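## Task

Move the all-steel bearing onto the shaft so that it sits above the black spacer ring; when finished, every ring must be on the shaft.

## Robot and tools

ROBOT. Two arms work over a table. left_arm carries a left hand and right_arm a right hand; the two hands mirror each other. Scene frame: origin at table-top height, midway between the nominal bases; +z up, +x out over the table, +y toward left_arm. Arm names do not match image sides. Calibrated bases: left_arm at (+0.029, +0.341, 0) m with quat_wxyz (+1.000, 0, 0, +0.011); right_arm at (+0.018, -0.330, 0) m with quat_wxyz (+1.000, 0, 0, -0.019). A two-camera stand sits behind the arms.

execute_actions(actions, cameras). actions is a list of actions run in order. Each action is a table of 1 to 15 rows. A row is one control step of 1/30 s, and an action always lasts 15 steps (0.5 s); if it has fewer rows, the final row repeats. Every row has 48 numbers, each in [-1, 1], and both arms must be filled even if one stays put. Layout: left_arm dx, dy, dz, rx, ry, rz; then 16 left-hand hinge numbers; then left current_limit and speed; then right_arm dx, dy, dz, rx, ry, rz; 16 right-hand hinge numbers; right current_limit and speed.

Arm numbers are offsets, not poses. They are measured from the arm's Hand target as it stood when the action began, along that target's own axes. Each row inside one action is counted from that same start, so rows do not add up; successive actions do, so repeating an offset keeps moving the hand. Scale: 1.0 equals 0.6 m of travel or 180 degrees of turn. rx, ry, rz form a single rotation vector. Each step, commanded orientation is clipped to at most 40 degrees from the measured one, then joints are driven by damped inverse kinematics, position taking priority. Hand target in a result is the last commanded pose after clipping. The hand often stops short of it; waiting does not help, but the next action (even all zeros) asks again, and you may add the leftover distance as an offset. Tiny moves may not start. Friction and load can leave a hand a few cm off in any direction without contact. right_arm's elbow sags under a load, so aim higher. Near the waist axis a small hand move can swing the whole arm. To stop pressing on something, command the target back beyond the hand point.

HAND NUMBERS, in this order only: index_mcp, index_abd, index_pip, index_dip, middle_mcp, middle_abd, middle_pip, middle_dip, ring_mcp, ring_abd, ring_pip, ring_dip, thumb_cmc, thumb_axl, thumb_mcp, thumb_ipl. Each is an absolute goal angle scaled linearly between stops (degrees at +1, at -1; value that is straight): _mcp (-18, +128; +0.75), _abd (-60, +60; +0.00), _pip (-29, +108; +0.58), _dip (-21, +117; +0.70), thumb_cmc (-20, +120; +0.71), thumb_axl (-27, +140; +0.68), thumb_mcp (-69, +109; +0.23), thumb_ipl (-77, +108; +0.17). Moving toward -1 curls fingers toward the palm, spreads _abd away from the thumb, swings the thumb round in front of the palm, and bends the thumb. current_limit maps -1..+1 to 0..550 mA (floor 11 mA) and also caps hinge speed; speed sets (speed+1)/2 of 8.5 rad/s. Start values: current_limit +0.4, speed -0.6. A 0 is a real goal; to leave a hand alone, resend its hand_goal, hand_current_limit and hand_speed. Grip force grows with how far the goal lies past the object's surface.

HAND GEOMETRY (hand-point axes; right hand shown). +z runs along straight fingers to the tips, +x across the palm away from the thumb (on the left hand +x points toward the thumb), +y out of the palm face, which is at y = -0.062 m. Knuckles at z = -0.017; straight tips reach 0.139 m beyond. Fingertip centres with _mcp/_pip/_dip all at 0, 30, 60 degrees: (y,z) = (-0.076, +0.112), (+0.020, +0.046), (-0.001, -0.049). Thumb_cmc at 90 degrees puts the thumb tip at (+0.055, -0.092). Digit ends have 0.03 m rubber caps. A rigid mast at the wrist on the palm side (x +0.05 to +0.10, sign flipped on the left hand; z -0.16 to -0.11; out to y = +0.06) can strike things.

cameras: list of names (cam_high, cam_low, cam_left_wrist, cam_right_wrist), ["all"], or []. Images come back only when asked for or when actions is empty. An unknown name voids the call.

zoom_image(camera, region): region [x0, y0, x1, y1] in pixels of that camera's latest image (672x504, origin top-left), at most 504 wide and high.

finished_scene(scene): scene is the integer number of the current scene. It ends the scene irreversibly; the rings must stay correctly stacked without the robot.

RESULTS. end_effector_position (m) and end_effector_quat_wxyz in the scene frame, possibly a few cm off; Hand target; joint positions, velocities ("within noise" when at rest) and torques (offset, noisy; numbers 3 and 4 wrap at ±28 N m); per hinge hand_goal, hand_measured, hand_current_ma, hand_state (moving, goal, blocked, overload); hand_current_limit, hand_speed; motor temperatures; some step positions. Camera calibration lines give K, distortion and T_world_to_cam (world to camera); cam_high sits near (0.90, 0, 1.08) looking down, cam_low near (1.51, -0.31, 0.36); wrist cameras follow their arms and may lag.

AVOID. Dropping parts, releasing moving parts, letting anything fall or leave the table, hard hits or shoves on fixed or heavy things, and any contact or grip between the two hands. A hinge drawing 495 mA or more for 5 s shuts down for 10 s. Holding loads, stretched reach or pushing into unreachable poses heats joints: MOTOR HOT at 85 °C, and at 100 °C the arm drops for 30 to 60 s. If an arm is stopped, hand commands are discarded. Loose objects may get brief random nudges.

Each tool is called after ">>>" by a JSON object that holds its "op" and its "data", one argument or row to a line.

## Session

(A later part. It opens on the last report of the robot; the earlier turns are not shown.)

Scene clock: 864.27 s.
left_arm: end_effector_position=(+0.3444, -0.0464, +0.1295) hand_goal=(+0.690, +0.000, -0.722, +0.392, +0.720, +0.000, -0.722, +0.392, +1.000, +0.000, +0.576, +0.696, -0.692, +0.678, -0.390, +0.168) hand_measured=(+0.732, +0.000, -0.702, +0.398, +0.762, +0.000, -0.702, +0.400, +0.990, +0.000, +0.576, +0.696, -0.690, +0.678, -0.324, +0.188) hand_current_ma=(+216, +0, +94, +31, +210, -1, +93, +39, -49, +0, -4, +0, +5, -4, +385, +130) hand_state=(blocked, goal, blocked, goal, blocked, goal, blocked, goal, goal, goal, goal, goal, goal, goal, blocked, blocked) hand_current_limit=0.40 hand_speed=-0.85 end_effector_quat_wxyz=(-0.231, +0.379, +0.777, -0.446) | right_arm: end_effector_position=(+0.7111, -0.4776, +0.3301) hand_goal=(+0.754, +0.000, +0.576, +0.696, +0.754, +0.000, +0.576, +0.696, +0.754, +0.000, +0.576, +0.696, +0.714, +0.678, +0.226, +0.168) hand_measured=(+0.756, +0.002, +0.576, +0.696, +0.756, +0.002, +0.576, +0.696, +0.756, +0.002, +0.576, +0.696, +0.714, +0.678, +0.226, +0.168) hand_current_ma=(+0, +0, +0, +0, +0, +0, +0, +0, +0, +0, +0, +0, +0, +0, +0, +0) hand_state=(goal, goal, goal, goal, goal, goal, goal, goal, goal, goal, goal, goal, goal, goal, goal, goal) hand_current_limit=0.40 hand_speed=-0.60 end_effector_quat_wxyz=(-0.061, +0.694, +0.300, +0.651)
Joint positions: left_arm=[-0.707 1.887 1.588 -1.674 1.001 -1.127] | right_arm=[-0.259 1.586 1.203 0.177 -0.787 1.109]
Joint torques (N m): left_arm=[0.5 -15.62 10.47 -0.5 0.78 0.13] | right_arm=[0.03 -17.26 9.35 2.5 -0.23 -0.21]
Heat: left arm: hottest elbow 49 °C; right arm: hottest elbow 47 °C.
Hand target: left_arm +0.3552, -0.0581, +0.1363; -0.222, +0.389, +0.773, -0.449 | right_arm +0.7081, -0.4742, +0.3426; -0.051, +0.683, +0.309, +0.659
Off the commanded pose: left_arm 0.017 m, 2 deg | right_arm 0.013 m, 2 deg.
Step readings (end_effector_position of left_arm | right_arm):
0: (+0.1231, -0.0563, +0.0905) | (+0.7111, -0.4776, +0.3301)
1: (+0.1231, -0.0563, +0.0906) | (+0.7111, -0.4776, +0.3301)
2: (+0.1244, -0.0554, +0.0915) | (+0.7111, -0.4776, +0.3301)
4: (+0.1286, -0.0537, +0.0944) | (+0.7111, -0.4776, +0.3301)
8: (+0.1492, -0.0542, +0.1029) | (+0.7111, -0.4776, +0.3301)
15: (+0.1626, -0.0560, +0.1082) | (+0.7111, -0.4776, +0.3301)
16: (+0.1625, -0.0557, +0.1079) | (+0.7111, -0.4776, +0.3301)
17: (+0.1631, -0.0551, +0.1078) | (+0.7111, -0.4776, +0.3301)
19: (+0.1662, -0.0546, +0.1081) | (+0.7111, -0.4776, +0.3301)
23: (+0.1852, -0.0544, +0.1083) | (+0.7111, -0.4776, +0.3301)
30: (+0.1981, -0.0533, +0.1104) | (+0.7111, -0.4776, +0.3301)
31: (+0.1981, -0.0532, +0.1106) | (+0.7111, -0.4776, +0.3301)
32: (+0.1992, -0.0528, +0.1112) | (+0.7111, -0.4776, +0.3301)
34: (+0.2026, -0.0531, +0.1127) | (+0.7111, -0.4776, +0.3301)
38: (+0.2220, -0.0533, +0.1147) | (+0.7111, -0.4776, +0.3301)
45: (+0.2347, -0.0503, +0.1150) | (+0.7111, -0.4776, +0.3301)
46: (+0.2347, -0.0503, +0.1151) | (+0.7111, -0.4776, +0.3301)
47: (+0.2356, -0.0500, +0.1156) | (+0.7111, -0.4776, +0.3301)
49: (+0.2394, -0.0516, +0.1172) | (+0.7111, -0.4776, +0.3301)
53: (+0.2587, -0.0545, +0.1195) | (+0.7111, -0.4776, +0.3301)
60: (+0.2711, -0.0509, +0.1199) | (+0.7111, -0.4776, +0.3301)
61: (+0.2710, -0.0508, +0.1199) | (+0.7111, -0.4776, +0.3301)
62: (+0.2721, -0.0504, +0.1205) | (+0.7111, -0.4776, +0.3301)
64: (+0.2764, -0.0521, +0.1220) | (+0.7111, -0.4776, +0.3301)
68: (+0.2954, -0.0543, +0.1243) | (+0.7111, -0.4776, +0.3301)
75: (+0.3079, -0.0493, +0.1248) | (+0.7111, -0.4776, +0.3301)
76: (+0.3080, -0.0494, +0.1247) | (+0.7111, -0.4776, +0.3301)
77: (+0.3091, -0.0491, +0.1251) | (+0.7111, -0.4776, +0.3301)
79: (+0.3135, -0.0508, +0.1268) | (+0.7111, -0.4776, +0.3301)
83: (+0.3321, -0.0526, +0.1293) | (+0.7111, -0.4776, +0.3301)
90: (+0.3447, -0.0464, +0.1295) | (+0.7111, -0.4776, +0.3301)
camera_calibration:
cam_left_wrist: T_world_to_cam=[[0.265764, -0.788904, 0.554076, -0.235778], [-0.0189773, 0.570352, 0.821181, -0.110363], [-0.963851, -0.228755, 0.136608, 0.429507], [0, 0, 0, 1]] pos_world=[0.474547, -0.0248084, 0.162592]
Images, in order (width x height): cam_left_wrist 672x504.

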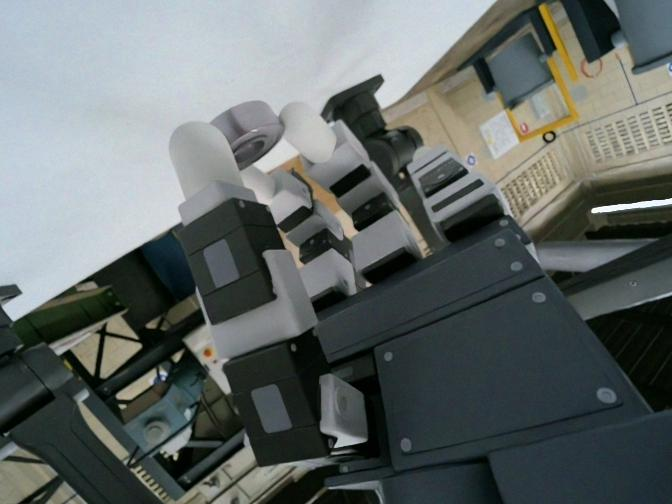

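>>> {"op": "execute_actions", "data": {
  "actions": [
    [[-0.0367,0.0188,-0.0475,-0.0001,-0.012,-0.0069,0.69,0,-0.723,0.391,0.72,0,-0.723,0.391,1,0,0.576,0.696,-0.693,0.678,-0.39,0.168,0.4,-0.85,0,0,0,0,0,0,0.754,0,0.576,0.696,0.754,0,0.576,0.696,0.754,0,0.576,0.696,0.714,0.678,0.226,0.168,0.4,-0.6]],
    [[-0.0367,0.0188,-0.0475,-0.0001,-0.012,-0.0069,0.69,0,-0.723,0.391,0.72,0,-0.723,0.391,1,0,0.576,0.696,-0.693,0.678,-0.39,0.168,0.4,-0.85,0,0,0,0,0,0,0.754,0,0.576,0.696,0.754,0,0.576,0.696,0.754,0,0.576,0.696,0.714,0.678,0.226,0.168,0.4,-0.6]],
    [[-0.0367,0.0188,-0.0475,-0.0001,-0.012,-0.0069,0.69,0,-0.723,0.391,0.72,0,-0.723,0.391,1,0,0.576,0.696,-0.693,0.678,-0.39,0.168,0.4,-0.85,0,0,0,0,0,0,0.754,0,0.576,0.696,0.754,0,0.576,0.696,0.754,0,0.576,0.696,0.714,0.678,0.226,0.168,0.4,-0.6]],
    [[-0.0428,0.0161,-0.0429,-0.0001,-0.012,-0.0069,0.69,0,-0.723,0.391,0.72,0,-0.723,0.391,1,0,0.576,0.696,-0.693,0.678,-0.39,0.168,0.4,-0.85,0,0,0,0,0,0,0.754,0,0.576,0.696,0.754,0,0.576,0.696,0.754,0,0.576,0.696,0.714,0.678,0.226,0.168,0.4,-0.6]],
    [[-0.0428,0.0161,-0.0429,-0.0001,-0.012,-0.0069,0.69,0,-0.723,0.391,0.72,0,-0.723,0.391,1,0,0.576,0.696,-0.693,0.678,-0.39,0.168,0.4,-0.85,0,0,0,0,0,0,0.754,0,0.576,0.696,0.754,0,0.576,0.696,0.754,0,0.576,0.696,0.714,0.678,0.226,0.168,0.4,-0.6]]
  ],
  "cameras": ["all"]
}}

Scene clock: 893.83 s.
left_arm: end_effector_position=(+0.5295, -0.0415, +0.1519) hand_goal=(+0.690, +0.000, -0.722, +0.392, +0.720, +0.000, -0.722, +0.392, +1.000, +0.000, +0.576, +0.696, -0.692, +0.678, -0.390, +0.168) hand_measured=(+0.732, +0.000, -0.702, +0.400, +0.762, +0.000, -0.702, +0.400, +0.990, +0.000, +0.576, +0.696, -0.690, +0.678, -0.324, +0.188) hand_current_ma=(+215, +0, +96, +32, +208, -1, +93, +39, -49, +0, -4, +0, +7, -2, +385, +130) hand_state=(blocked, goal, blocked, goal, blocked, goal, blocked, goal, goal, goal, goal, goal, goal, goal, blocked, blocked) hand_current_limit=0.40 hand_speed=-0.85 end_effector_quat_wxyz=(-0.134, +0.283, +0.827, -0.468) | right_arm: end_effector_position=(+0.7111, -0.4776, +0.3301) hand_goal=(+0.754, +0.000, +0.576, +0.696, +0.754, +0.000, +0.576, +0.696, +0.754, +0.000, +0.576, +0.696, +0.714, +0.678, +0.226, +0.168) hand_measured=(+0.756, +0.002, +0.576, +0.696, +0.756, +0.002, +0.576, +0.696, +0.756, +0.002, +0.576, +0.696, +0.714, +0.678, +0.226, +0.168) hand_current_ma=(+0, +0, +0, +0, +0, +0, +0, +0, +0, +0, +0, +0, +0, +0, +0, +0) hand_state=(goal, goal, goal, goal, goal, goal, goal, goal, goal, goal, goal, goal, goal, goal, goal, goal) hand_current_limit=0.40 hand_speed=-0.60 end_effector_quat_wxyz=(-0.061, +0.694, +0.300, +0.651)
Joint positions: left_arm=[-0.515 2.146 2.088 -1.697 1.006 -1.304] | right_arm=[-0.259 1.586 1.203 0.177 -0.787 1.109]
Joint torques (N m): left_arm=[0.79 -19.55 11.25 0.23 0.93 -0.05] | right_arm=[0.09 -17.08 9.36 2.44 -0.22 -0.21]
Motor temperatures (°C): left_arm=[26 35 53 24 29 27] | right_arm=[25 35 47 27 28 25]
Heat: left arm: hottest elbow 53 °C; right arm: hottest elbow 47 °C.
Hand target: left_arm +0.5419, -0.0489, +0.1593; -0.172, +0.303, +0.811, -0.470 | right_arm +0.7081, -0.4742, +0.3426; -0.051, +0.683, +0.309, +0.659
Off the commanded pose: left_arm 0.016 m, 5 deg | right_arm 0.013 m, 2 deg.
joint sent to its limit (left arm) — joint 4 (wrist pitch), lower limit. The joint targets are off in orientation, not in position.
Step readings (end_effector_position of left_arm | right_arm):
0: (+0.3447, -0.0466, +0.1297) | (+0.7111, -0.4776, +0.3301)
1: (+0.3448, -0.0468, +0.1297) | (+0.7111, -0.4776, +0.3301)
2: (+0.3461, -0.0469, +0.1304) | (+0.7111, -0.4776, +0.3301)
4: (+0.3518, -0.0498, +0.1318) | (+0.7111, -0.4776, +0.3301)
8: (+0.3711, -0.0533, +0.1341) | (+0.7111, -0.4776, +0.3301)
15: (+0.3826, -0.0483, +0.1335) | (+0.7111, -0.4776, +0.3301)
16: (+0.3828, -0.0484, +0.1335) | (+0.7111, -0.4776, +0.3301)
17: (+0.3840, -0.0484, +0.1341) | (+0.7111, -0.4776, +0.3301)
19: (+0.3899, -0.0509, +0.1355) | (+0.7111, -0.4776, +0.3301)
23: (+0.4072, -0.0529, +0.1382) | (+0.7111, -0.4776, +0.3301)
30: (+0.4186, -0.0460, +0.1388) | (+0.7111, -0.4776, +0.3301)
31: (+0.4191, -0.0461, +0.1389) | (+0.7111, -0.4776, +0.3301)
32: (+0.4208, -0.0461, +0.1392) | (+0.7111, -0.4776, +0.3301)
34: (+0.4274, -0.0485, +0.1407) | (+0.7111, -0.4776, +0.3301)
38: (+0.4440, -0.0501, +0.1429) | (+0.7111, -0.4776, +0.3301)
45: (+0.4552, -0.0426, +0.1429) | (+0.7111, -0.4776, +0.3301)
46: (+0.4556, -0.0426, +0.1430) | (+0.7111, -0.4776, +0.3301)
47: (+0.4575, -0.0430, +0.1436) | (+0.7111, -0.4776, +0.3301)
49: (+0.4655, -0.0455, +0.1451) | (+0.7111, -0.4776, +0.3301)
53: (+0.4819, -0.0494, +0.1481) | (+0.7111, -0.4776, +0.3301)
60: (+0.4913, -0.0436, +0.1473) | (+0.7111, -0.4776, +0.3301)
61: (+0.4918, -0.0434, +0.1472) | (+0.7111, -0.4776, +0.3301)
62: (+0.4943, -0.0435, +0.1476) | (+0.7111, -0.4776, +0.3301)
64: (+0.5026, -0.0456, +0.1495) | (+0.7111, -0.4776, +0.3301)
68: (+0.5191, -0.0483, +0.1527) | (+0.7111, -0.4776, +0.3301)
75: (+0.5289, -0.0418, +0.1518) | (+0.7111, -0.4776, +0.3301)
camera_calibration:
cam_left_wrist: T_world_to_cam=[[0.436184, -0.677538, 0.592188, -0.384939], [-0.236105, 0.548863, 0.801875, -0.0111042], [-0.868331, -0.489583, 0.0794353, 0.553146], [0, 0, 0, 1]] pos_world=[0.645596, 0.0160954, 0.192921]
cam_right_wrist: T_world_to_cam=[[0.306866, -0.781536, -0.543171, -0.38618], [-0.897042, -0.0467928, -0.43946, 0.71437], [0.318038, 0.622103, -0.71543, 0.430503], [0, 0, 0, 1]] pos_world=[0.62241, -0.536203, 0.41217]

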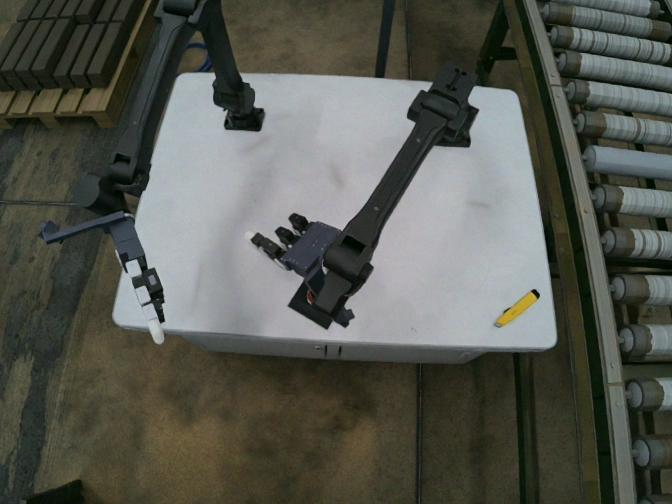

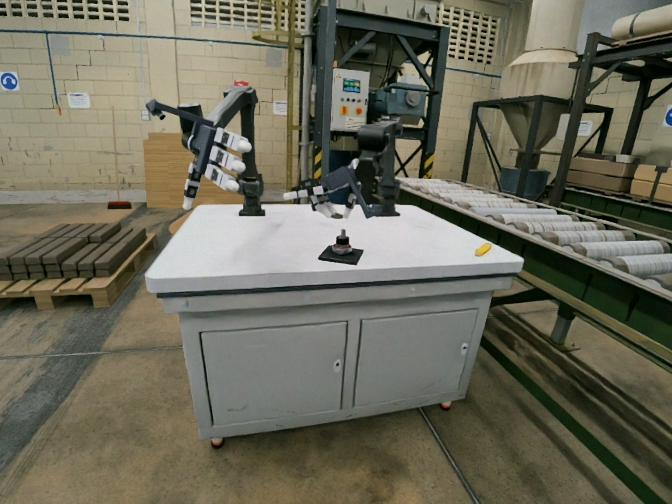

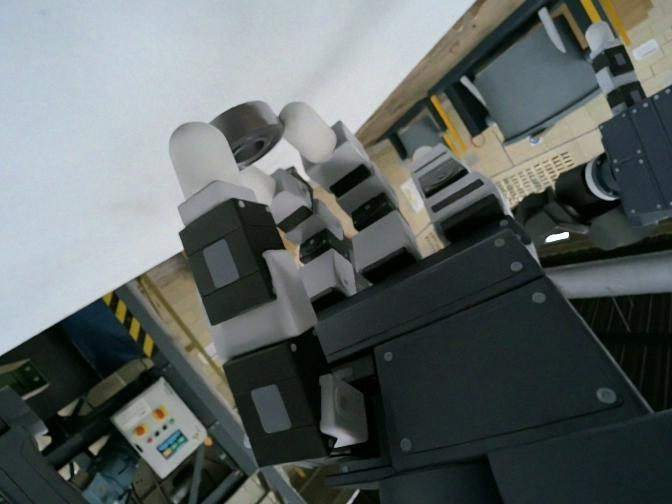

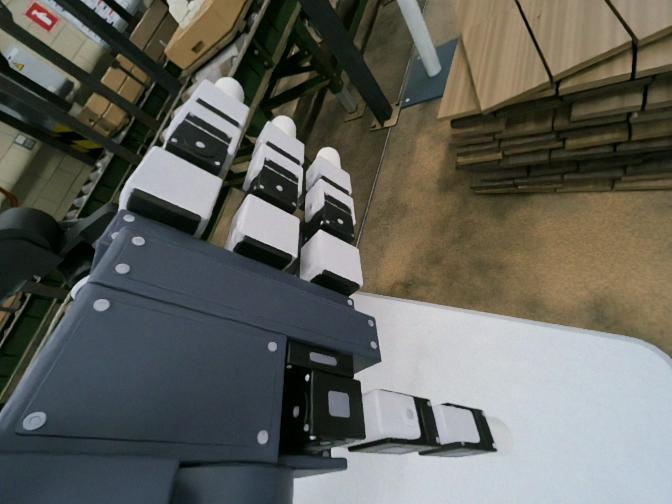

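>>> {"op": "execute_actions", "data": {
  "actions": [
    [[-0.0235,0.007,-0.012,-0.0002,-0.0241,-0.0139,0.69,0,-0.723,0.391,0.72,0,-0.723,0.391,1,0,0.576,0.696,-0.693,0.678,-0.39,0.168,0.4,-0.85,0,0,0,0,0,0,0.754,0,0.576,0.696,0.754,0,0.576,0.696,0.754,0,0.576,0.696,0.714,0.678,0.226,0.168,0.4,-0.6]],
    [[-0.0235,0.007,-0.012,-0.0002,-0.0241,-0.0139,0.69,0,-0.723,0.391,0.72,0,-0.723,0.391,1,0,0.576,0.696,-0.693,0.678,-0.39,0.168,0.4,-0.85,0,0,0,0,0,0,0.754,0,0.576,0.696,0.754,0,0.576,0.696,0.754,0,0.576,0.696,0.714,0.678,0.226,0.168,0.4,-0.6]],
    [[-0.0235,0.007,-0.012,-0.0002,-0.0241,-0.0139,0.69,0,-0.723,0.391,0.72,0,-0.723,0.391,1,0,0.576,0.696,-0.693,0.678,-0.39,0.168,0.4,-0.85,0,0,0,0,0,0,0.754,0,0.576,0.696,0.754,0,0.576,0.696,0.754,0,0.576,0.696,0.714,0.678,0.226,0.168,0.4,-0.6]]
  ],
  "cameras": ["cam_high","cam_low","cam_left_wrist"]
}}

Scene clock: 925.03 s.
left_arm: end_effector_position=(+0.5762, -0.0502, +0.1528) hand_goal=(+0.690, +0.000, -0.722, +0.392, +0.720, +0.000, -0.722, +0.392, +1.000, +0.000, +0.576, +0.696, -0.692, +0.678, -0.390, +0.168) hand_measured=(+0.732, +0.000, -0.702, +0.400, +0.762, +0.000, -0.702, +0.400, +0.990, +0.000, +0.576, +0.696, -0.690, +0.678, -0.324, +0.188) hand_current_ma=(+215, +1, +96, +32, +206, -1, +93, +40, -49, +0, -4, +0, +8, -1, +385, +131) hand_state=(blocked, goal, blocked, goal, blocked, goal, blocked, goal, goal, goal, goal, goal, goal, goal, blocked, blocked) hand_current_limit=0.40 hand_speed=-0.85 end_effector_quat_wxyz=(-0.125, +0.191, +0.844, -0.485) | right_arm: end_effector_position=(+0.7111, -0.4776, +0.3301) hand_goal=(+0.754, +0.000, +0.576, +0.696, +0.754, +0.000, +0.576, +0.696, +0.754, +0.000, +0.576, +0.696, +0.714, +0.678, +0.226, +0.168) hand_measured=(+0.756, +0.002, +0.576, +0.696, +0.756, +0.002, +0.576, +0.696, +0.756, +0.002, +0.576, +0.696, +0.714, +0.678, +0.226, +0.168) hand_current_ma=(+0, +0, +0, +0, +0, +0, +0, +0, +0, +0, +0, +0, +0, +0, +0, +0) hand_state=(goal, goal, goal, goal, goal, goal, goal, goal, goal, goal, goal, goal, goal, goal, goal, goal) hand_current_limit=0.40 hand_speed=-0.60 end_effector_quat_wxyz=(-0.061, +0.694, +0.300, +0.651)
Joint positions: left_arm=[-0.48 2.245 2.252 -1.605 1.048 -1.568] | right_arm=[-0.259 1.586 1.203 0.177 -0.787 1.109]
Joint torques (N m): left_arm=[1.26 -21.19 11.04 1.06 0.86 -0.03] | right_arm=[0.26 -16.97 9.35 2.43 -0.22 -0.21]
Motor temperatures (°C): left_arm=[26 34 59 24 29 27] | right_arm=[25 35 47 27 28 25]
Heat: left arm: hottest elbow 59 °C; right arm: hottest elbow 47 °C.
Hand target: left_arm +0.5909, -0.0532, +0.1595; -0.109, +0.194, +0.844, -0.488 | right_arm +0.7081, -0.4742, +0.3426; -0.051, +0.683, +0.309, +0.659
Off the commanded pose: left_arm 0.016 m, 2 deg | right_arm 0.013 m, 2 deg.
Step readings (end_effector_position of left_arm | right_arm):
0: (+0.5294, -0.0415, +0.1519) | (+0.7111, -0.4776, +0.3301)
1: (+0.5295, -0.0417, +0.1520) | (+0.7111, -0.4776, +0.3301)
2: (+0.5304, -0.0427, +0.1527) | (+0.7111, -0.4776, +0.3301)
4: (+0.5340, -0.0460, +0.1542) | (+0.7111, -0.4776, +0.3301)
8: (+0.5414, -0.0502, +0.1547) | (+0.7111, -0.4776, +0.3301)
15: (+0.5429, -0.0489, +0.1505) | (+0.7111, -0.4776, +0.3301)
16: (+0.5430, -0.0488, +0.1504) | (+0.7111, -0.4776, +0.3301)
17: (+0.5444, -0.0491, +0.1506) | (+0.7111, -0.4776, +0.3301)
19: (+0.5490, -0.0508, +0.1522) | (+0.7111, -0.4776, +0.3301)
23: (+0.5578, -0.0523, +0.1542) | (+0.7111, -0.4776, +0.3301)
30: (+0.5613, -0.0495, +0.1521) | (+0.7111, -0.4776, +0.3301)
31: (+0.5616, -0.0490, +0.1521) | (+0.7111, -0.4776, +0.3301)
32: (+0.5624, -0.0493, +0.1519) | (+0.7111, -0.4776, +0.3301)
34: (+0.5656, -0.0496, +0.1522) | (+0.7111, -0.4776, +0.3301)
38: (+0.5724, -0.0511, +0.1524) | (+0.7111, -0.4776, +0.3301)
45: (+0.5756, -0.0511, +0.1526) | (+0.7111, -0.4776, +0.3301)
camera_calibration:
cam_left_wrist: T_world_to_cam=[[0.590141, -0.592309, 0.548546, -0.489473], [-0.266918, 0.498112, 0.825009, 0.0156519], [-0.761898, -0.633289, 0.135858, 0.512239], [0, 0, 0, 1]] pos_world=[0.68331, 0.0266798, 0.185993]
Images, in order (width x height): cam_high 672x504, cam_low 672x504, cam_left_wrist 672x504.

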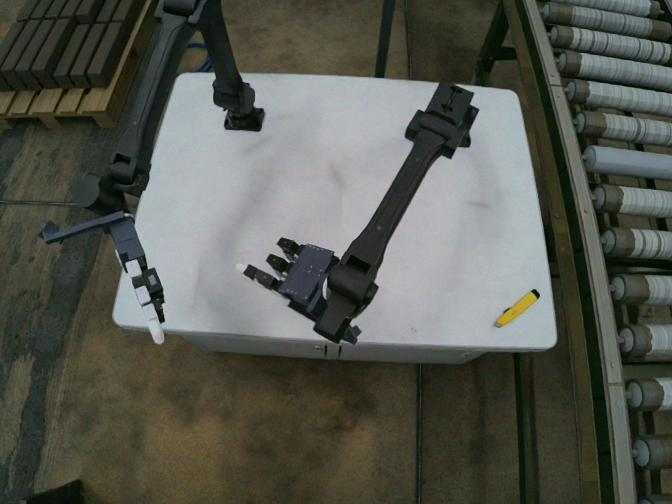

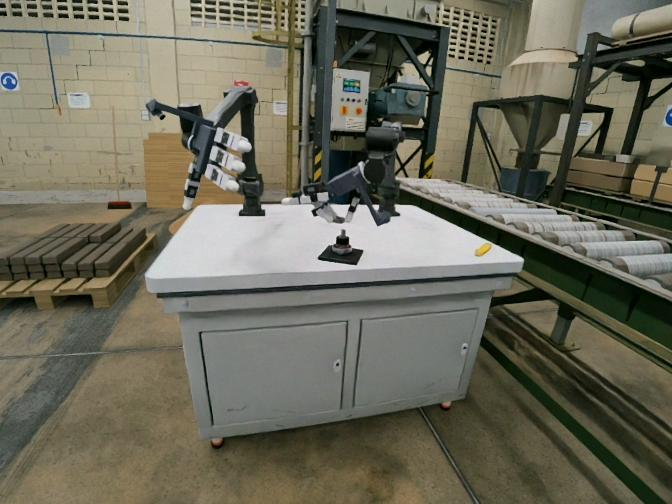

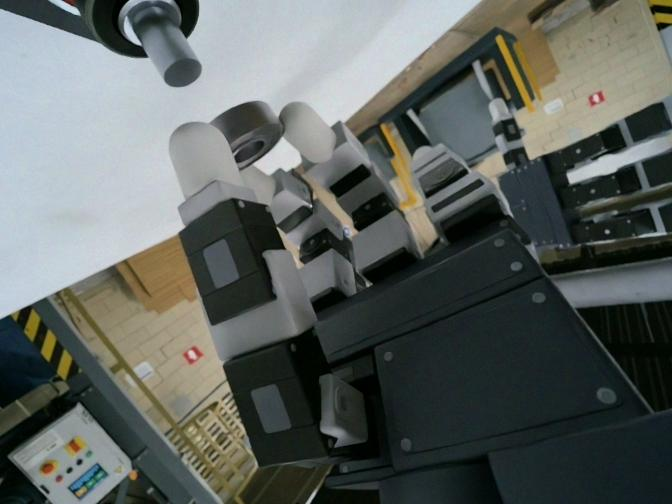

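>>> {"op": "zoom_image", "data": {
  "camera": "cam_left_wrist",
  "region": [80, 0, 340, 200]
}}

>>> {"op": "zoom_image", "data": {
  "camera": "cam_low",
  "region": [290, 170, 400, 270]
}}

Scaled by 1.938 from the camera's 672x504 image, which has a finer 960x720 frame.

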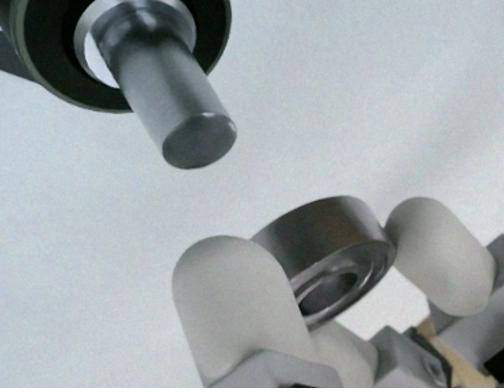

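Scaled by 4.582 from the camera's 672x504 image, which has a finer 960x720 frame.

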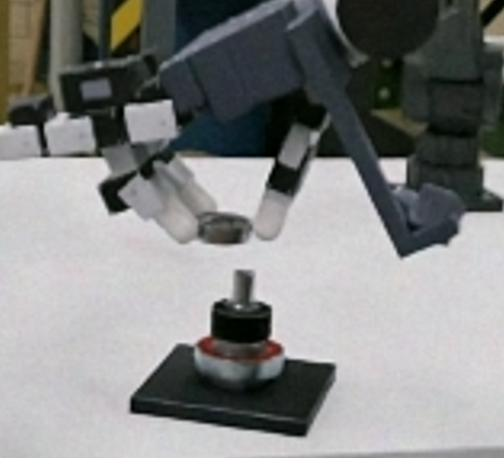

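>>> {"op": "execute_actions", "data": {
  "actions": [
    [[0.0145,0.0229,0.0187,0,0,0,0.69,0,-0.723,0.391,0.72,0,-0.723,0.391,1,0,0.576,0.696,-0.693,0.678,-0.39,0.168,0.4,-0.85,0,0,0,0,0,0,0.754,0,0.576,0.696,0.754,0,0.576,0.696,0.754,0,0.576,0.696,0.714,0.678,0.226,0.168,0.4,-0.6]],
    [[0.0145,0.0229,0.0187,0,0,0,0.69,0,-0.723,0.391,0.72,0,-0.723,0.391,1,0,0.576,0.696,-0.693,0.678,-0.39,0.168,0.4,-0.85,0,0,0,0,0,0,0.754,0,0.576,0.696,0.754,0,0.576,0.696,0.754,0,0.576,0.696,0.714,0.678,0.226,0.168,0.4,-0.6]]
  ],
  "cameras": ["cam_low","cam_left_wrist"]
}}

>>> {"op": "zoom_image", "data": {
  "camera": "cam_left_wrist",
  "region": [80, 0, 340, 200]
}}

>>> {"op": "zoom_image", "data": {
  "camera": "cam_low",
  "region": [290, 170, 400, 270]
}}

Scene clock: 980.17 s.
left_arm: end_effector_position=(+0.5772, -0.0516, +0.1283) hand_goal=(+0.690, +0.000, -0.722, +0.392, +0.720, +0.000, -0.722, +0.392, +1.000, +0.000, +0.576, +0.696, -0.692, +0.678, -0.390, +0.168) hand_measured=(+0.724, +0.000, -0.702, +0.400, +0.762, +0.000, -0.694, +0.404, +0.990, +0.000, +0.576, +0.696, -0.698, +0.672, -0.324, +0.188) hand_current_ma=(+174, +1, +96, +32, +206, -2, +127, +53, -49, +0, -4, +0, -24, -30, +385, +131) hand_state=(blocked, goal, blocked, goal, blocked, goal, blocked, goal, goal, goal, goal, goal, goal, goal, blocked, blocked) hand_current_limit=0.40 hand_speed=-0.85 end_effector_quat_wxyz=(-0.104, +0.199, +0.842, -0.491) | right_arm: end_effector_position=(+0.7111, -0.4776, +0.3301) hand_goal=(+0.754, +0.000, +0.576, +0.696, +0.754, +0.000, +0.576, +0.696, +0.754, +0.000, +0.576, +0.696, +0.714, +0.678, +0.226, +0.168) hand_measured=(+0.756, +0.002, +0.576, +0.696, +0.756, +0.002, +0.576, +0.696, +0.756, +0.002, +0.576, +0.696, +0.714, +0.678, +0.226, +0.168) hand_current_ma=(+0, +0, +0, +0, +0, +0, +0, +0, +0, +0, +0, +0, +0, +0, +0, +0) hand_state=(goal, goal, goal, goal, goal, goal, goal, goal, goal, goal, goal, goal, goal, goal, goal, goal) hand_current_limit=0.40 hand_speed=-0.60 end_effector_quat_wxyz=(-0.061, +0.694, +0.300, +0.651)
Joint positions: left_arm=[-0.48 2.207 2.123 -1.454 1.052 -1.585] | right_arm=[-0.259 1.586 1.203 0.177 -0.787 1.109]
Joint torques (N m): left_arm=[0.56 -23.53 6.35 0.95 0.69 0.03] | right_arm=[-0.03 -17.26 9.33 2.45 -0.23 -0.21]
Motor temperatures (°C): left_arm=[26 40 58 24 29 27] | right_arm=[25 35 47 27 28 25]
Heat: left arm: hottest elbow 58 °C; right arm: hottest elbow 47 °C.
Hand target: left_arm +0.5729, -0.0509, +0.1242; -0.109, +0.194, +0.844, -0.488 | right_arm +0.7081, -0.4742, +0.3426; -0.051, +0.683, +0.309, +0.659
Off the commanded pose: left_arm 0.006 m, 1 deg | right_arm 0.013 m, 2 deg.
Step readings (end_effector_position of left_arm | right_arm):
0: (+0.5761, -0.0502, +0.1528) | (+0.7111, -0.4776, +0.3301)
1: (+0.5763, -0.0503, +0.1527) | (+0.7111, -0.4776, +0.3301)
2: (+0.5775, -0.0509, +0.1526) | (+0.7111, -0.4776, +0.3301)
4: (+0.5814, -0.0528, +0.1505) | (+0.7111, -0.4776, +0.3301)
8: (+0.5826, -0.0534, +0.1414) | (+0.7111, -0.4776, +0.3301)
15: (+0.5800, -0.0519, +0.1329) | (+0.7111, -0.4776, +0.3301)
16: (+0.5803, -0.0521, +0.1326) | (+0.7111, -0.4776, +0.3301)
17: (+0.5805, -0.0522, +0.1310) | (+0.7111, -0.4776, +0.3301)
19: (+0.5790, -0.0523, +0.1286) | (+0.7111, -0.4776, +0.3301)
23: (+0.5773, -0.0516, +0.1285) | (+0.7111, -0.4776, +0.3301)
30: (+0.5772, -0.0516, +0.1284) | (+0.7111, -0.4776, +0.3301)
camera_calibration:
cam_left_wrist: T_world_to_cam=[[0.572237, -0.573967, 0.585753, -0.470964], [-0.303475, 0.515346, 0.80145, 0.0618126], [-0.761871, -0.636381, 0.120716, 0.517165], [0, 0, 0, 1]] pos_world=[0.682275, 0.0269416, 0.163898]
Images, in order (width x height): cam_low 672x504, cam_left_wrist 672x504.

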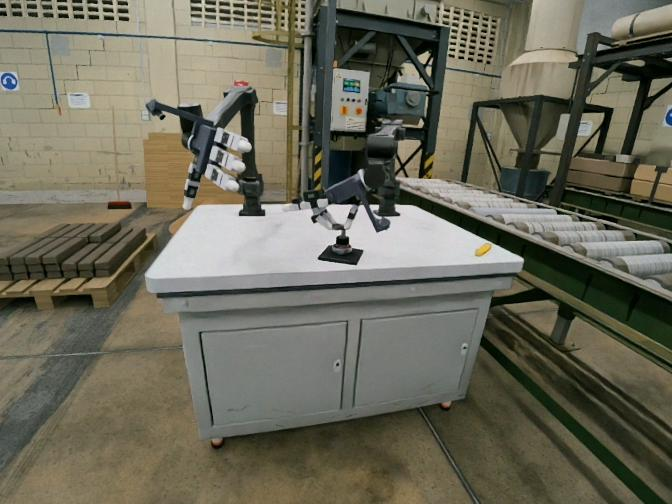

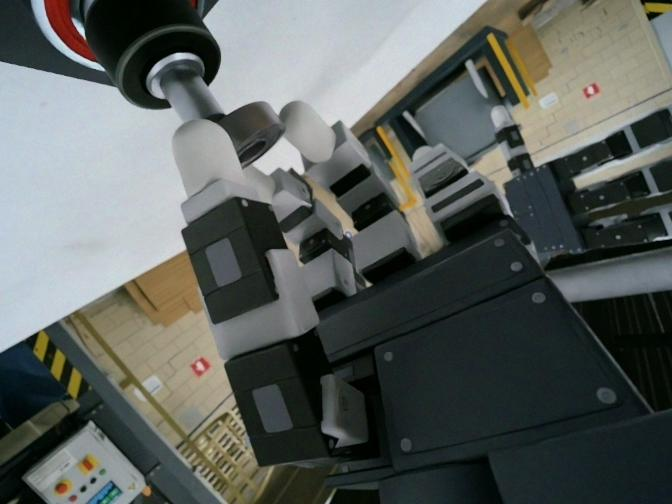

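Scaled by 1.938 from the camera's 672x504 image, which has a finer 960x720 frame.

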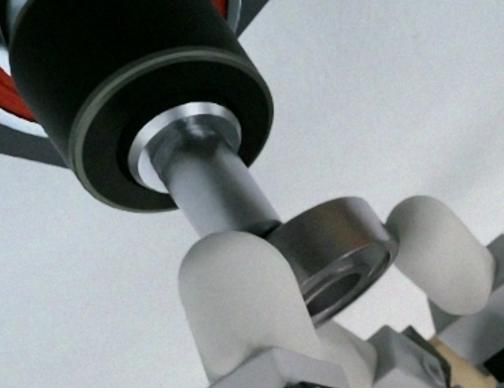

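Scaled by 4.582 from the camera's 672x504 image, which has a finer 960x720 frame.

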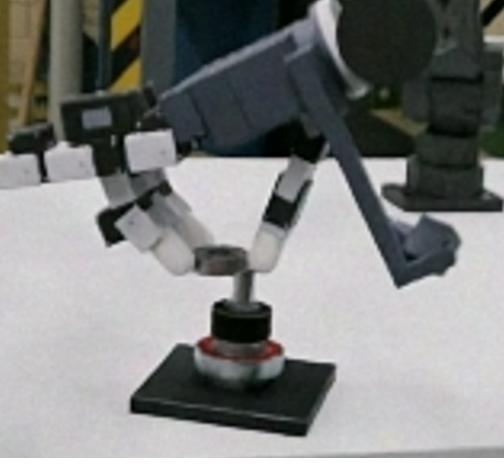

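>>> {"op": "zoom_image", "data": {
  "camera": "cam_left_wrist",
  "region": [160, 70, 320, 190]
}}

>>> {"op": "zoom_image", "data": {
  "camera": "cam_low",
  "region": [320, 210, 370, 250]
}}

Scaled by 3.150 from the camera's 672x504 image, which has a finer 960x720 frame.

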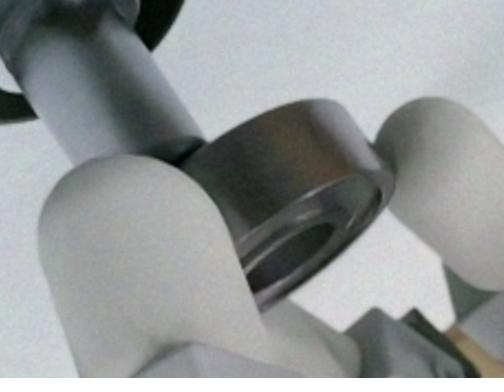

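Scaled by 10.080 from the camera's 672x504 image, which has a finer 960x720 frame.

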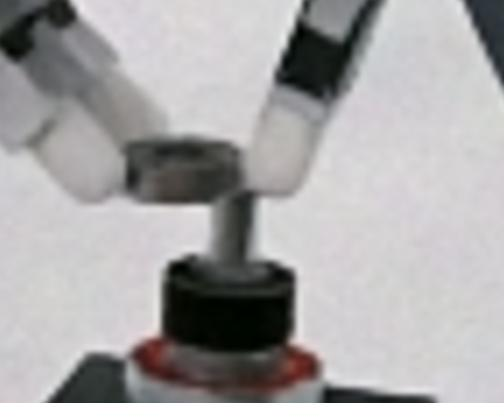

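>>> {"op": "execute_actions", "data": {
  "actions": [
    [[0,-0.026,-0.015,0,0,0,0.69,0,-0.723,0.391,0.72,0,-0.723,0.391,1,0,0.576,0.696,-0.693,0.678,-0.39,0.168,0.4,-0.85,0,0,0,0,0,0,0.754,0,0.576,0.696,0.754,0,0.576,0.696,0.754,0,0.576,0.696,0.714,0.678,0.226,0.168,0.4,-0.6]],
    [[-0.028,0.0055,-0.036,0,0,0,0.69,0,-0.723,0.391,0.72,0,-0.723,0.391,1,0,0.576,0.696,-0.693,0.678,-0.39,0.168,0.4,-0.85,0,0,0,0,0,0,0.754,0,0.576,0.696,0.754,0,0.576,0.696,0.754,0,0.576,0.696,0.714,0.678,0.226,0.168,0.4,-0.6]]
  ],
  "cameras": ["cam_low","cam_left_wrist"]
}}

>>> {"op": "zoom_image", "data": {
  "camera": "cam_left_wrist",
  "region": [80, 0, 340, 200]
}}

>>> {"op": "zoom_image", "data": {
  "camera": "cam_low",
  "region": [320, 210, 370, 250]
}}

Scene clock: 1034.83 s.
left_arm: end_effector_position=(+0.5837, -0.0352, +0.1423) hand_goal=(+0.690, +0.000, -0.722, +0.392, +0.720, +0.000, -0.722, +0.392, +1.000, +0.000, +0.576, +0.696, -0.692, +0.678, -0.390, +0.168) hand_measured=(+0.724, +0.000, -0.700, +0.400, +0.760, +0.000, -0.694, +0.404, +0.990, +0.000, +0.576, +0.696, -0.694, +0.674, -0.324, +0.190) hand_current_ma=(+170, +1, +98, +36, +198, -3, +128, +53, -49, +0, -4, +0, -9, -21, +385, +136) hand_state=(blocked, goal, blocked, goal, blocked, goal, blocked, goal, goal, goal, goal, goal, goal, goal, blocked, blocked) hand_current_limit=0.40 hand_speed=-0.85 end_effector_quat_wxyz=(-0.122, +0.184, +0.846, -0.485) | right_arm: end_effector_position=(+0.7111, -0.4776, +0.3301) hand_goal=(+0.754, +0.000, +0.576, +0.696, +0.754, +0.000, +0.576, +0.696, +0.754, +0.000, +0.576, +0.696, +0.714, +0.678, +0.226, +0.168) hand_measured=(+0.756, +0.002, +0.576, +0.696, +0.756, +0.002, +0.576, +0.696, +0.756, +0.002, +0.576, +0.696, +0.714, +0.678, +0.226, +0.168) hand_current_ma=(+0, +0, +0, +0, +0, +0, +0, +0, +0, +0, +0, +0, +0, +0, +0, +0) hand_state=(goal, goal, goal, goal, goal, goal, goal, goal, goal, goal, goal, goal, goal, goal, goal, goal) hand_current_limit=0.40 hand_speed=-0.60 end_effector_quat_wxyz=(-0.061, +0.694, +0.300, +0.651)
Joint positions: left_arm=[-0.456 2.246 2.226 -1.595 1.047 -1.551] | right_arm=[-0.259 1.586 1.203 0.177 -0.787 1.109]
Joint torques (N m): left_arm=[1.55 -21.01 11.47 0.29 0.87 0.11] | right_arm=[-0.03 -17.08 9.31 2.5 -0.22 -0.2]
Motor temperatures (°C): left_arm=[26 39 49 24 29 27] | right_arm=[25 35 47 27 28 25]
Heat: left arm: hottest elbow 49 °C; right arm: hottest elbow 47 °C.
Hand target: left_arm +0.5967, -0.0398, +0.1503; -0.109, +0.194, +0.844, -0.488 | right_arm +0.7081, -0.4742, +0.3426; -0.051, +0.683, +0.309, +0.659
Off the commanded pose: left_arm 0.016 m, 2 deg | right_arm 0.013 m, 2 deg.
Step readings (end_effector_position of left_arm | right_arm):
0: (+0.5772, -0.0516, +0.1283) | (+0.7111, -0.4776, +0.3301)
1: (+0.5772, -0.0516, +0.1283) | (+0.7111, -0.4776, +0.3301)
2: (+0.5772, -0.0516, +0.1286) | (+0.7111, -0.4776, +0.3301)
4: (+0.5766, -0.0513, +0.1286) | (+0.7111, -0.4776, +0.3301)
8: (+0.5746, -0.0503, +0.1288) | (+0.7111, -0.4776, +0.3301)
15: (+0.5730, -0.0496, +0.1290) | (+0.7111, -0.4776, +0.3301)
16: (+0.5727, -0.0494, +0.1290) | (+0.7111, -0.4776, +0.3301)
17: (+0.5714, -0.0488, +0.1302) | (+0.7111, -0.4776, +0.3301)
19: (+0.5712, -0.0450, +0.1329) | (+0.7111, -0.4776, +0.3301)
23: (+0.5742, -0.0424, +0.1405) | (+0.7111, -0.4776, +0.3301)
30: (+0.5825, -0.0372, +0.1485) | (+0.7111, -0.4776, +0.3301)
camera_calibration:
cam_left_wrist: T_world_to_cam=[[0.600152, -0.583564, 0.547056, -0.484612], [-0.273941, 0.492608, 0.826011, 0.0226054], [-0.751514, -0.645593, 0.135777, 0.522503], [0, 0, 0, 1]] pos_world=[0.689702, 0.0433871, 0.175494]
Images, in order (width x height): cam_low 672x504, cam_left_wrist 672x504.

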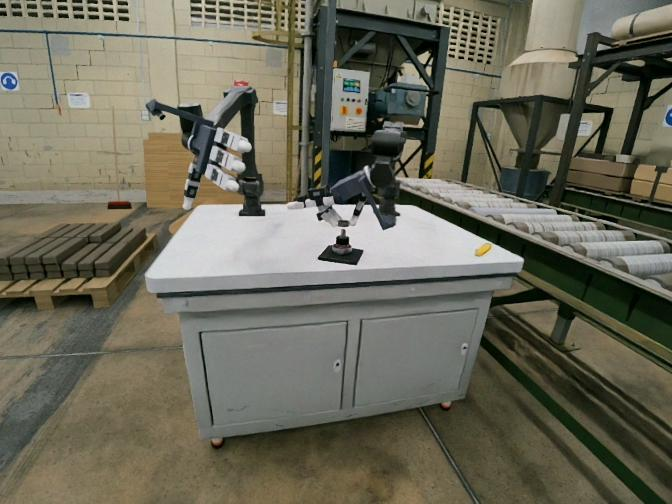

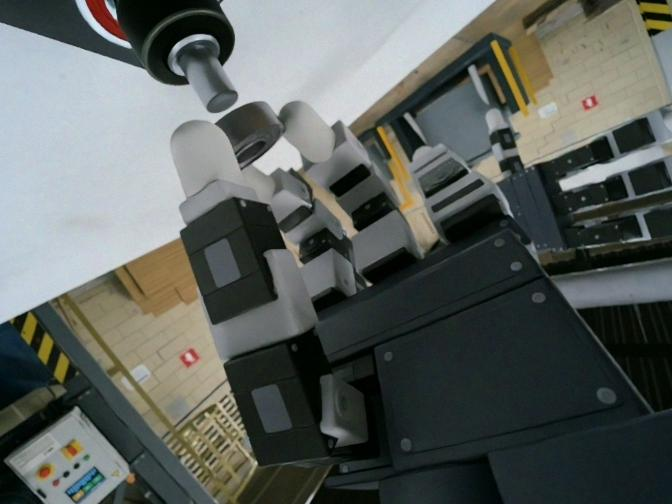

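Scaled by 1.938 from the camera's 672x504 image, which has a finer 960x720 frame.

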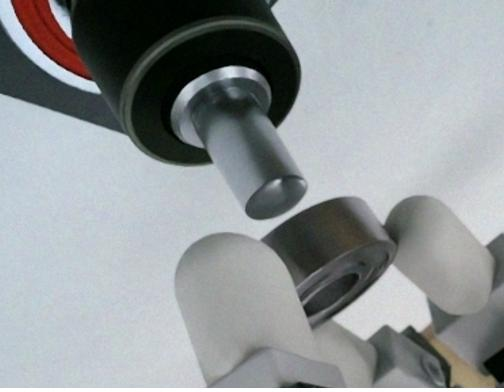

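Scaled by 10.080 from the camera's 672x504 image, which has a finer 960x720 frame.

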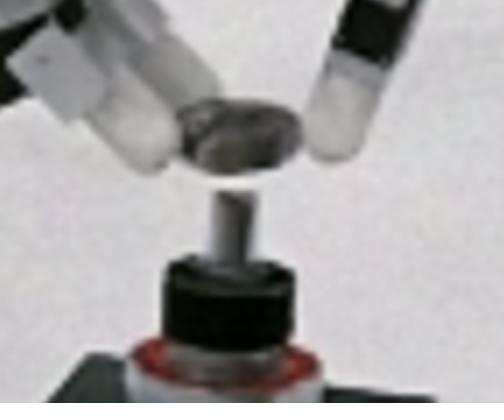

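>>> {"op": "zoom_image", "data": {
  "camera": "cam_left_wrist",
  "region": [190, 70, 310, 190]
}}

Scaled by 4.200 from the camera's 672x504 image, which has a finer 960x720 frame.

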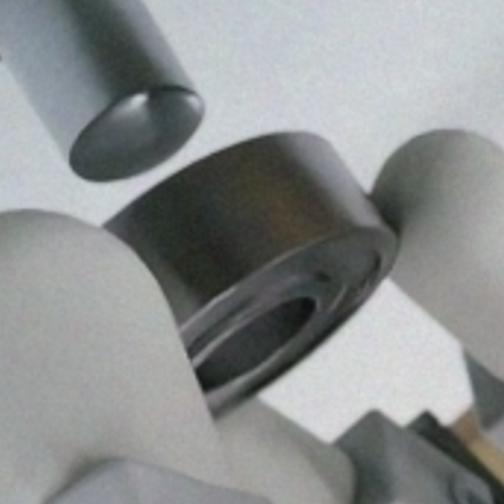

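>>> {"op": "zoom_image", "data": {
  "camera": "cam_low",
  "region": [332, 214, 356, 234]
}}

Scaled by 21.000 from the camera's 672x504 image, which has a finer 960x720 frame.

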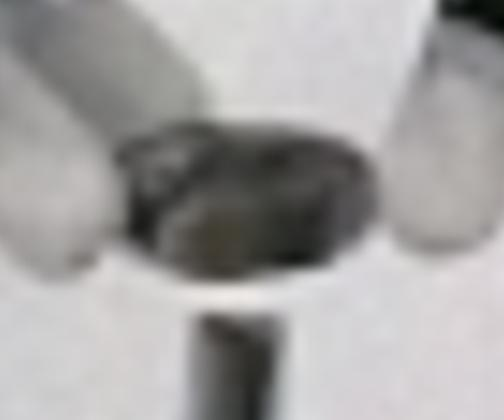

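>>> {"op": "execute_actions", "data": {
  "actions": [
    [[0.0122,0.0158,0.0123,0,0,0,0.69,0,-0.723,0.391,0.72,0,-0.723,0.391,1,0,0.576,0.696,-0.693,0.678,-0.39,0.168,0.4,-0.85,0,0,0,0,0,0,0.754,0,0.576,0.696,0.754,0,0.576,0.696,0.754,0,0.576,0.696,0.714,0.678,0.226,0.168,0.4,-0.6]],
    [[0.0121,0.0157,0.0122,0,0,0,0.69,0,-0.723,0.391,0.72,0,-0.723,0.391,1,0,0.576,0.696,-0.693,0.678,-0.39,0.168,0.4,-0.85,0,0,0,0,0,0,0.754,0,0.576,0.696,0.754,0,0.576,0.696,0.754,0,0.576,0.696,0.714,0.678,0.226,0.168,0.4,-0.6]]
  ],
  "cameras": ["cam_low","cam_left_wrist"]
}}

>>> {"op": "zoom_image", "data": {
  "camera": "cam_left_wrist",
  "region": [190, 70, 310, 190]
}}

>>> {"op": "zoom_image", "data": {
  "camera": "cam_low",
  "region": [326, 212, 362, 242]
}}

Scene clock: 1134.17 s.
left_arm: end_effector_position=(+0.5845, -0.0353, +0.1192) hand_goal=(+0.690, +0.000, -0.722, +0.392, +0.720, +0.000, -0.722, +0.392, +1.000, +0.000, +0.576, +0.696, -0.692, +0.678, -0.390, +0.168) hand_measured=(+0.722, +0.000, -0.700, +0.400, +0.760, +0.000, -0.700, +0.400, +0.990, +0.000, +0.574, +0.696, -0.694, +0.676, -0.324, +0.192) hand_current_ma=(+159, +1, +99, +34, +198, -3, +105, +40, -52, +0, -5, +0, -9, -15, +385, +152) hand_state=(blocked, goal, blocked, goal, blocked, goal, blocked, goal, goal, goal, goal, goal, goal, goal, blocked, blocked) hand_current_limit=0.40 hand_speed=-0.85 end_effector_quat_wxyz=(-0.113, +0.191, +0.844, -0.487) | right_arm: end_effector_position=(+0.7111, -0.4776, +0.3301) hand_goal=(+0.754, +0.000, +0.576, +0.696, +0.754, +0.000, +0.576, +0.696, +0.754, +0.000, +0.576, +0.696, +0.714, +0.678, +0.226, +0.168) hand_measured=(+0.756, +0.002, +0.576, +0.696, +0.756, +0.002, +0.576, +0.696, +0.756, +0.002, +0.576, +0.696, +0.714, +0.678, +0.226, +0.168) hand_current_ma=(+0, +0, +0, +0, +0, +0, +0, +0, +0, +0, +0, +0, +0, +0, +0, +0) hand_state=(goal, goal, goal, goal, goal, goal, goal, goal, goal, goal, goal, goal, goal, goal, goal, goal) hand_current_limit=0.40 hand_speed=-0.60 end_effector_quat_wxyz=(-0.061, +0.694, +0.300, +0.651)
Joint positions: left_arm=[-0.455 2.236 2.15 -1.512 1.048 -1.543] | right_arm=[-0.259 1.586 1.203 0.177 -0.787 1.109]
Joint torques (N m): left_arm=[0.44 -25 7.01 0.98 0.86 0.01] | right_arm=[0.15 -17.26 9.37 2.48 -0.21 -0.21]
Motor temperatures (°C): left_arm=[26 47 57 24 30 27] | right_arm=[25 35 48 27 28 25]
Heat: left arm: hottest elbow 57 °C; right arm: hottest elbow 48 °C.
Hand target: left_arm +0.5822, -0.0365, +0.1265; -0.109, +0.194, +0.844, -0.488 | right_arm +0.7081, -0.4742, +0.3426; -0.051, +0.683, +0.309, +0.659
Off the commanded pose: left_arm 0.008 m, 1 deg | right_arm 0.013 m, 2 deg.
Step readings (end_effector_position of left_arm | right_arm):
0: (+0.5838, -0.0352, +0.1423) | (+0.7111, -0.4776, +0.3301)
1: (+0.5838, -0.0352, +0.1423) | (+0.7111, -0.4776, +0.3301)
2: (+0.5839, -0.0353, +0.1423) | (+0.7111, -0.4776, +0.3301)
4: (+0.5848, -0.0357, +0.1422) | (+0.7111, -0.4776, +0.3301)
8: (+0.5877, -0.0370, +0.1418) | (+0.7111, -0.4776, +0.3301)
15: (+0.5881, -0.0372, +0.1401) | (+0.7111, -0.4776, +0.3301)
16: (+0.5878, -0.0370, +0.1391) | (+0.7111, -0.4776, +0.3301)
17: (+0.5875, -0.0369, +0.1368) | (+0.7111, -0.4776, +0.3301)
19: (+0.5864, -0.0364, +0.1314) | (+0.7111, -0.4776, +0.3301)
23: (+0.5846, -0.0366, +0.1267) | (+0.7111, -0.4776, +0.3301)
30: (+0.5847, -0.0354, +0.1195) | (+0.7111, -0.4776, +0.3301)
camera_calibration:
cam_left_wrist: T_world_to_cam=[[0.586434, -0.579781, 0.56564, -0.466628], [-0.289263, 0.502374, 0.81483, 0.0525985], [-0.756586, -0.641463, 0.1269, 0.530247], [0, 0, 0, 1]] pos_world=[0.690039, 0.0431678, 0.153796]
Images, in order (width x height): cam_low 672x504, cam_left_wrist 672x504.

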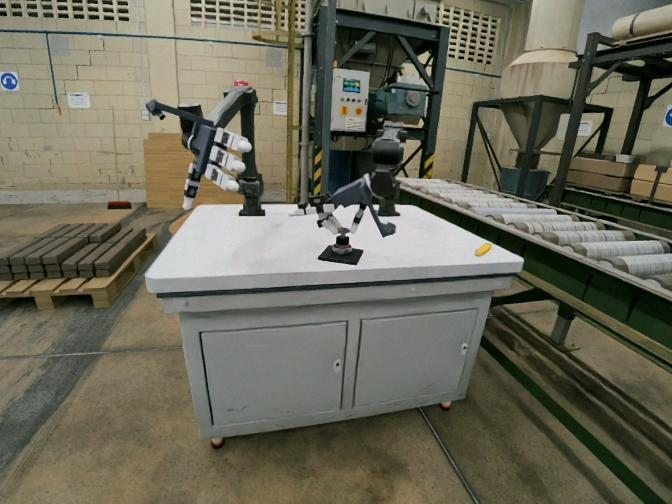

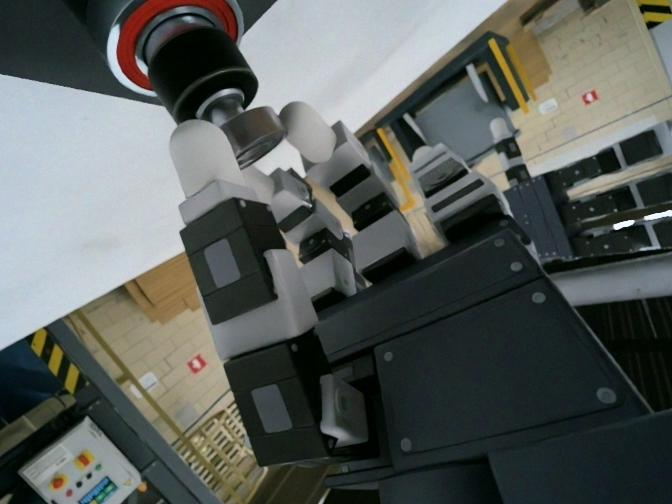

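Scaled by 4.200 from the camera's 672x504 image, which has a finer 960x720 frame.

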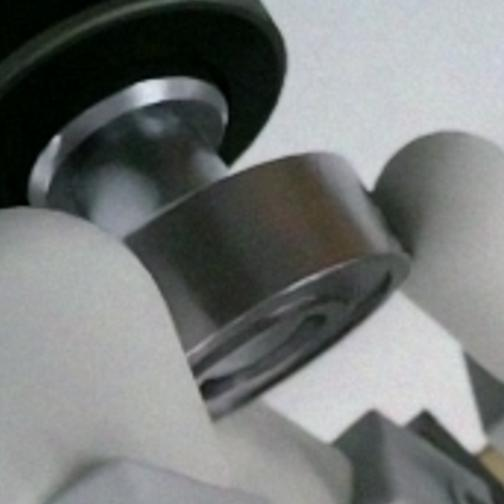

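Scaled by 14.000 from the camera's 672x504 image, which has a finer 960x720 frame.

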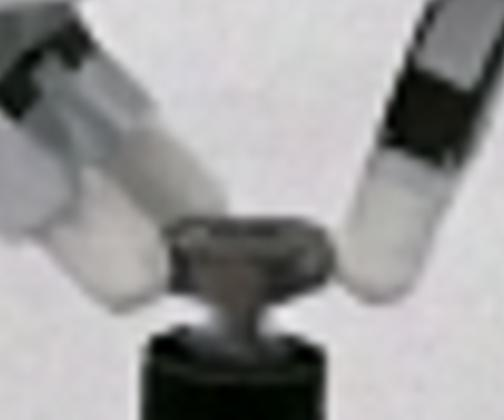

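>>> {"op": "zoom_image", "data": {
  "camera": "cam_left_wrist",
  "region": [225, 120, 295, 175]
}}

Scaled by 7.200 from the camera's 672x504 image, which has a finer 960x720 frame.

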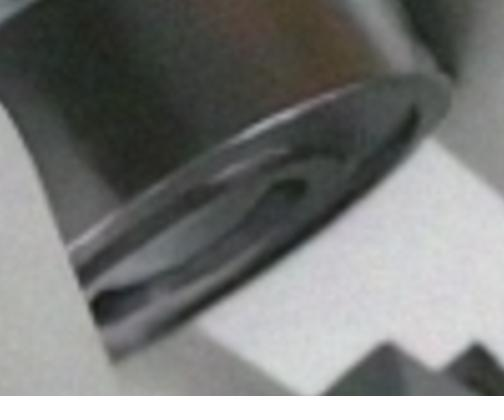

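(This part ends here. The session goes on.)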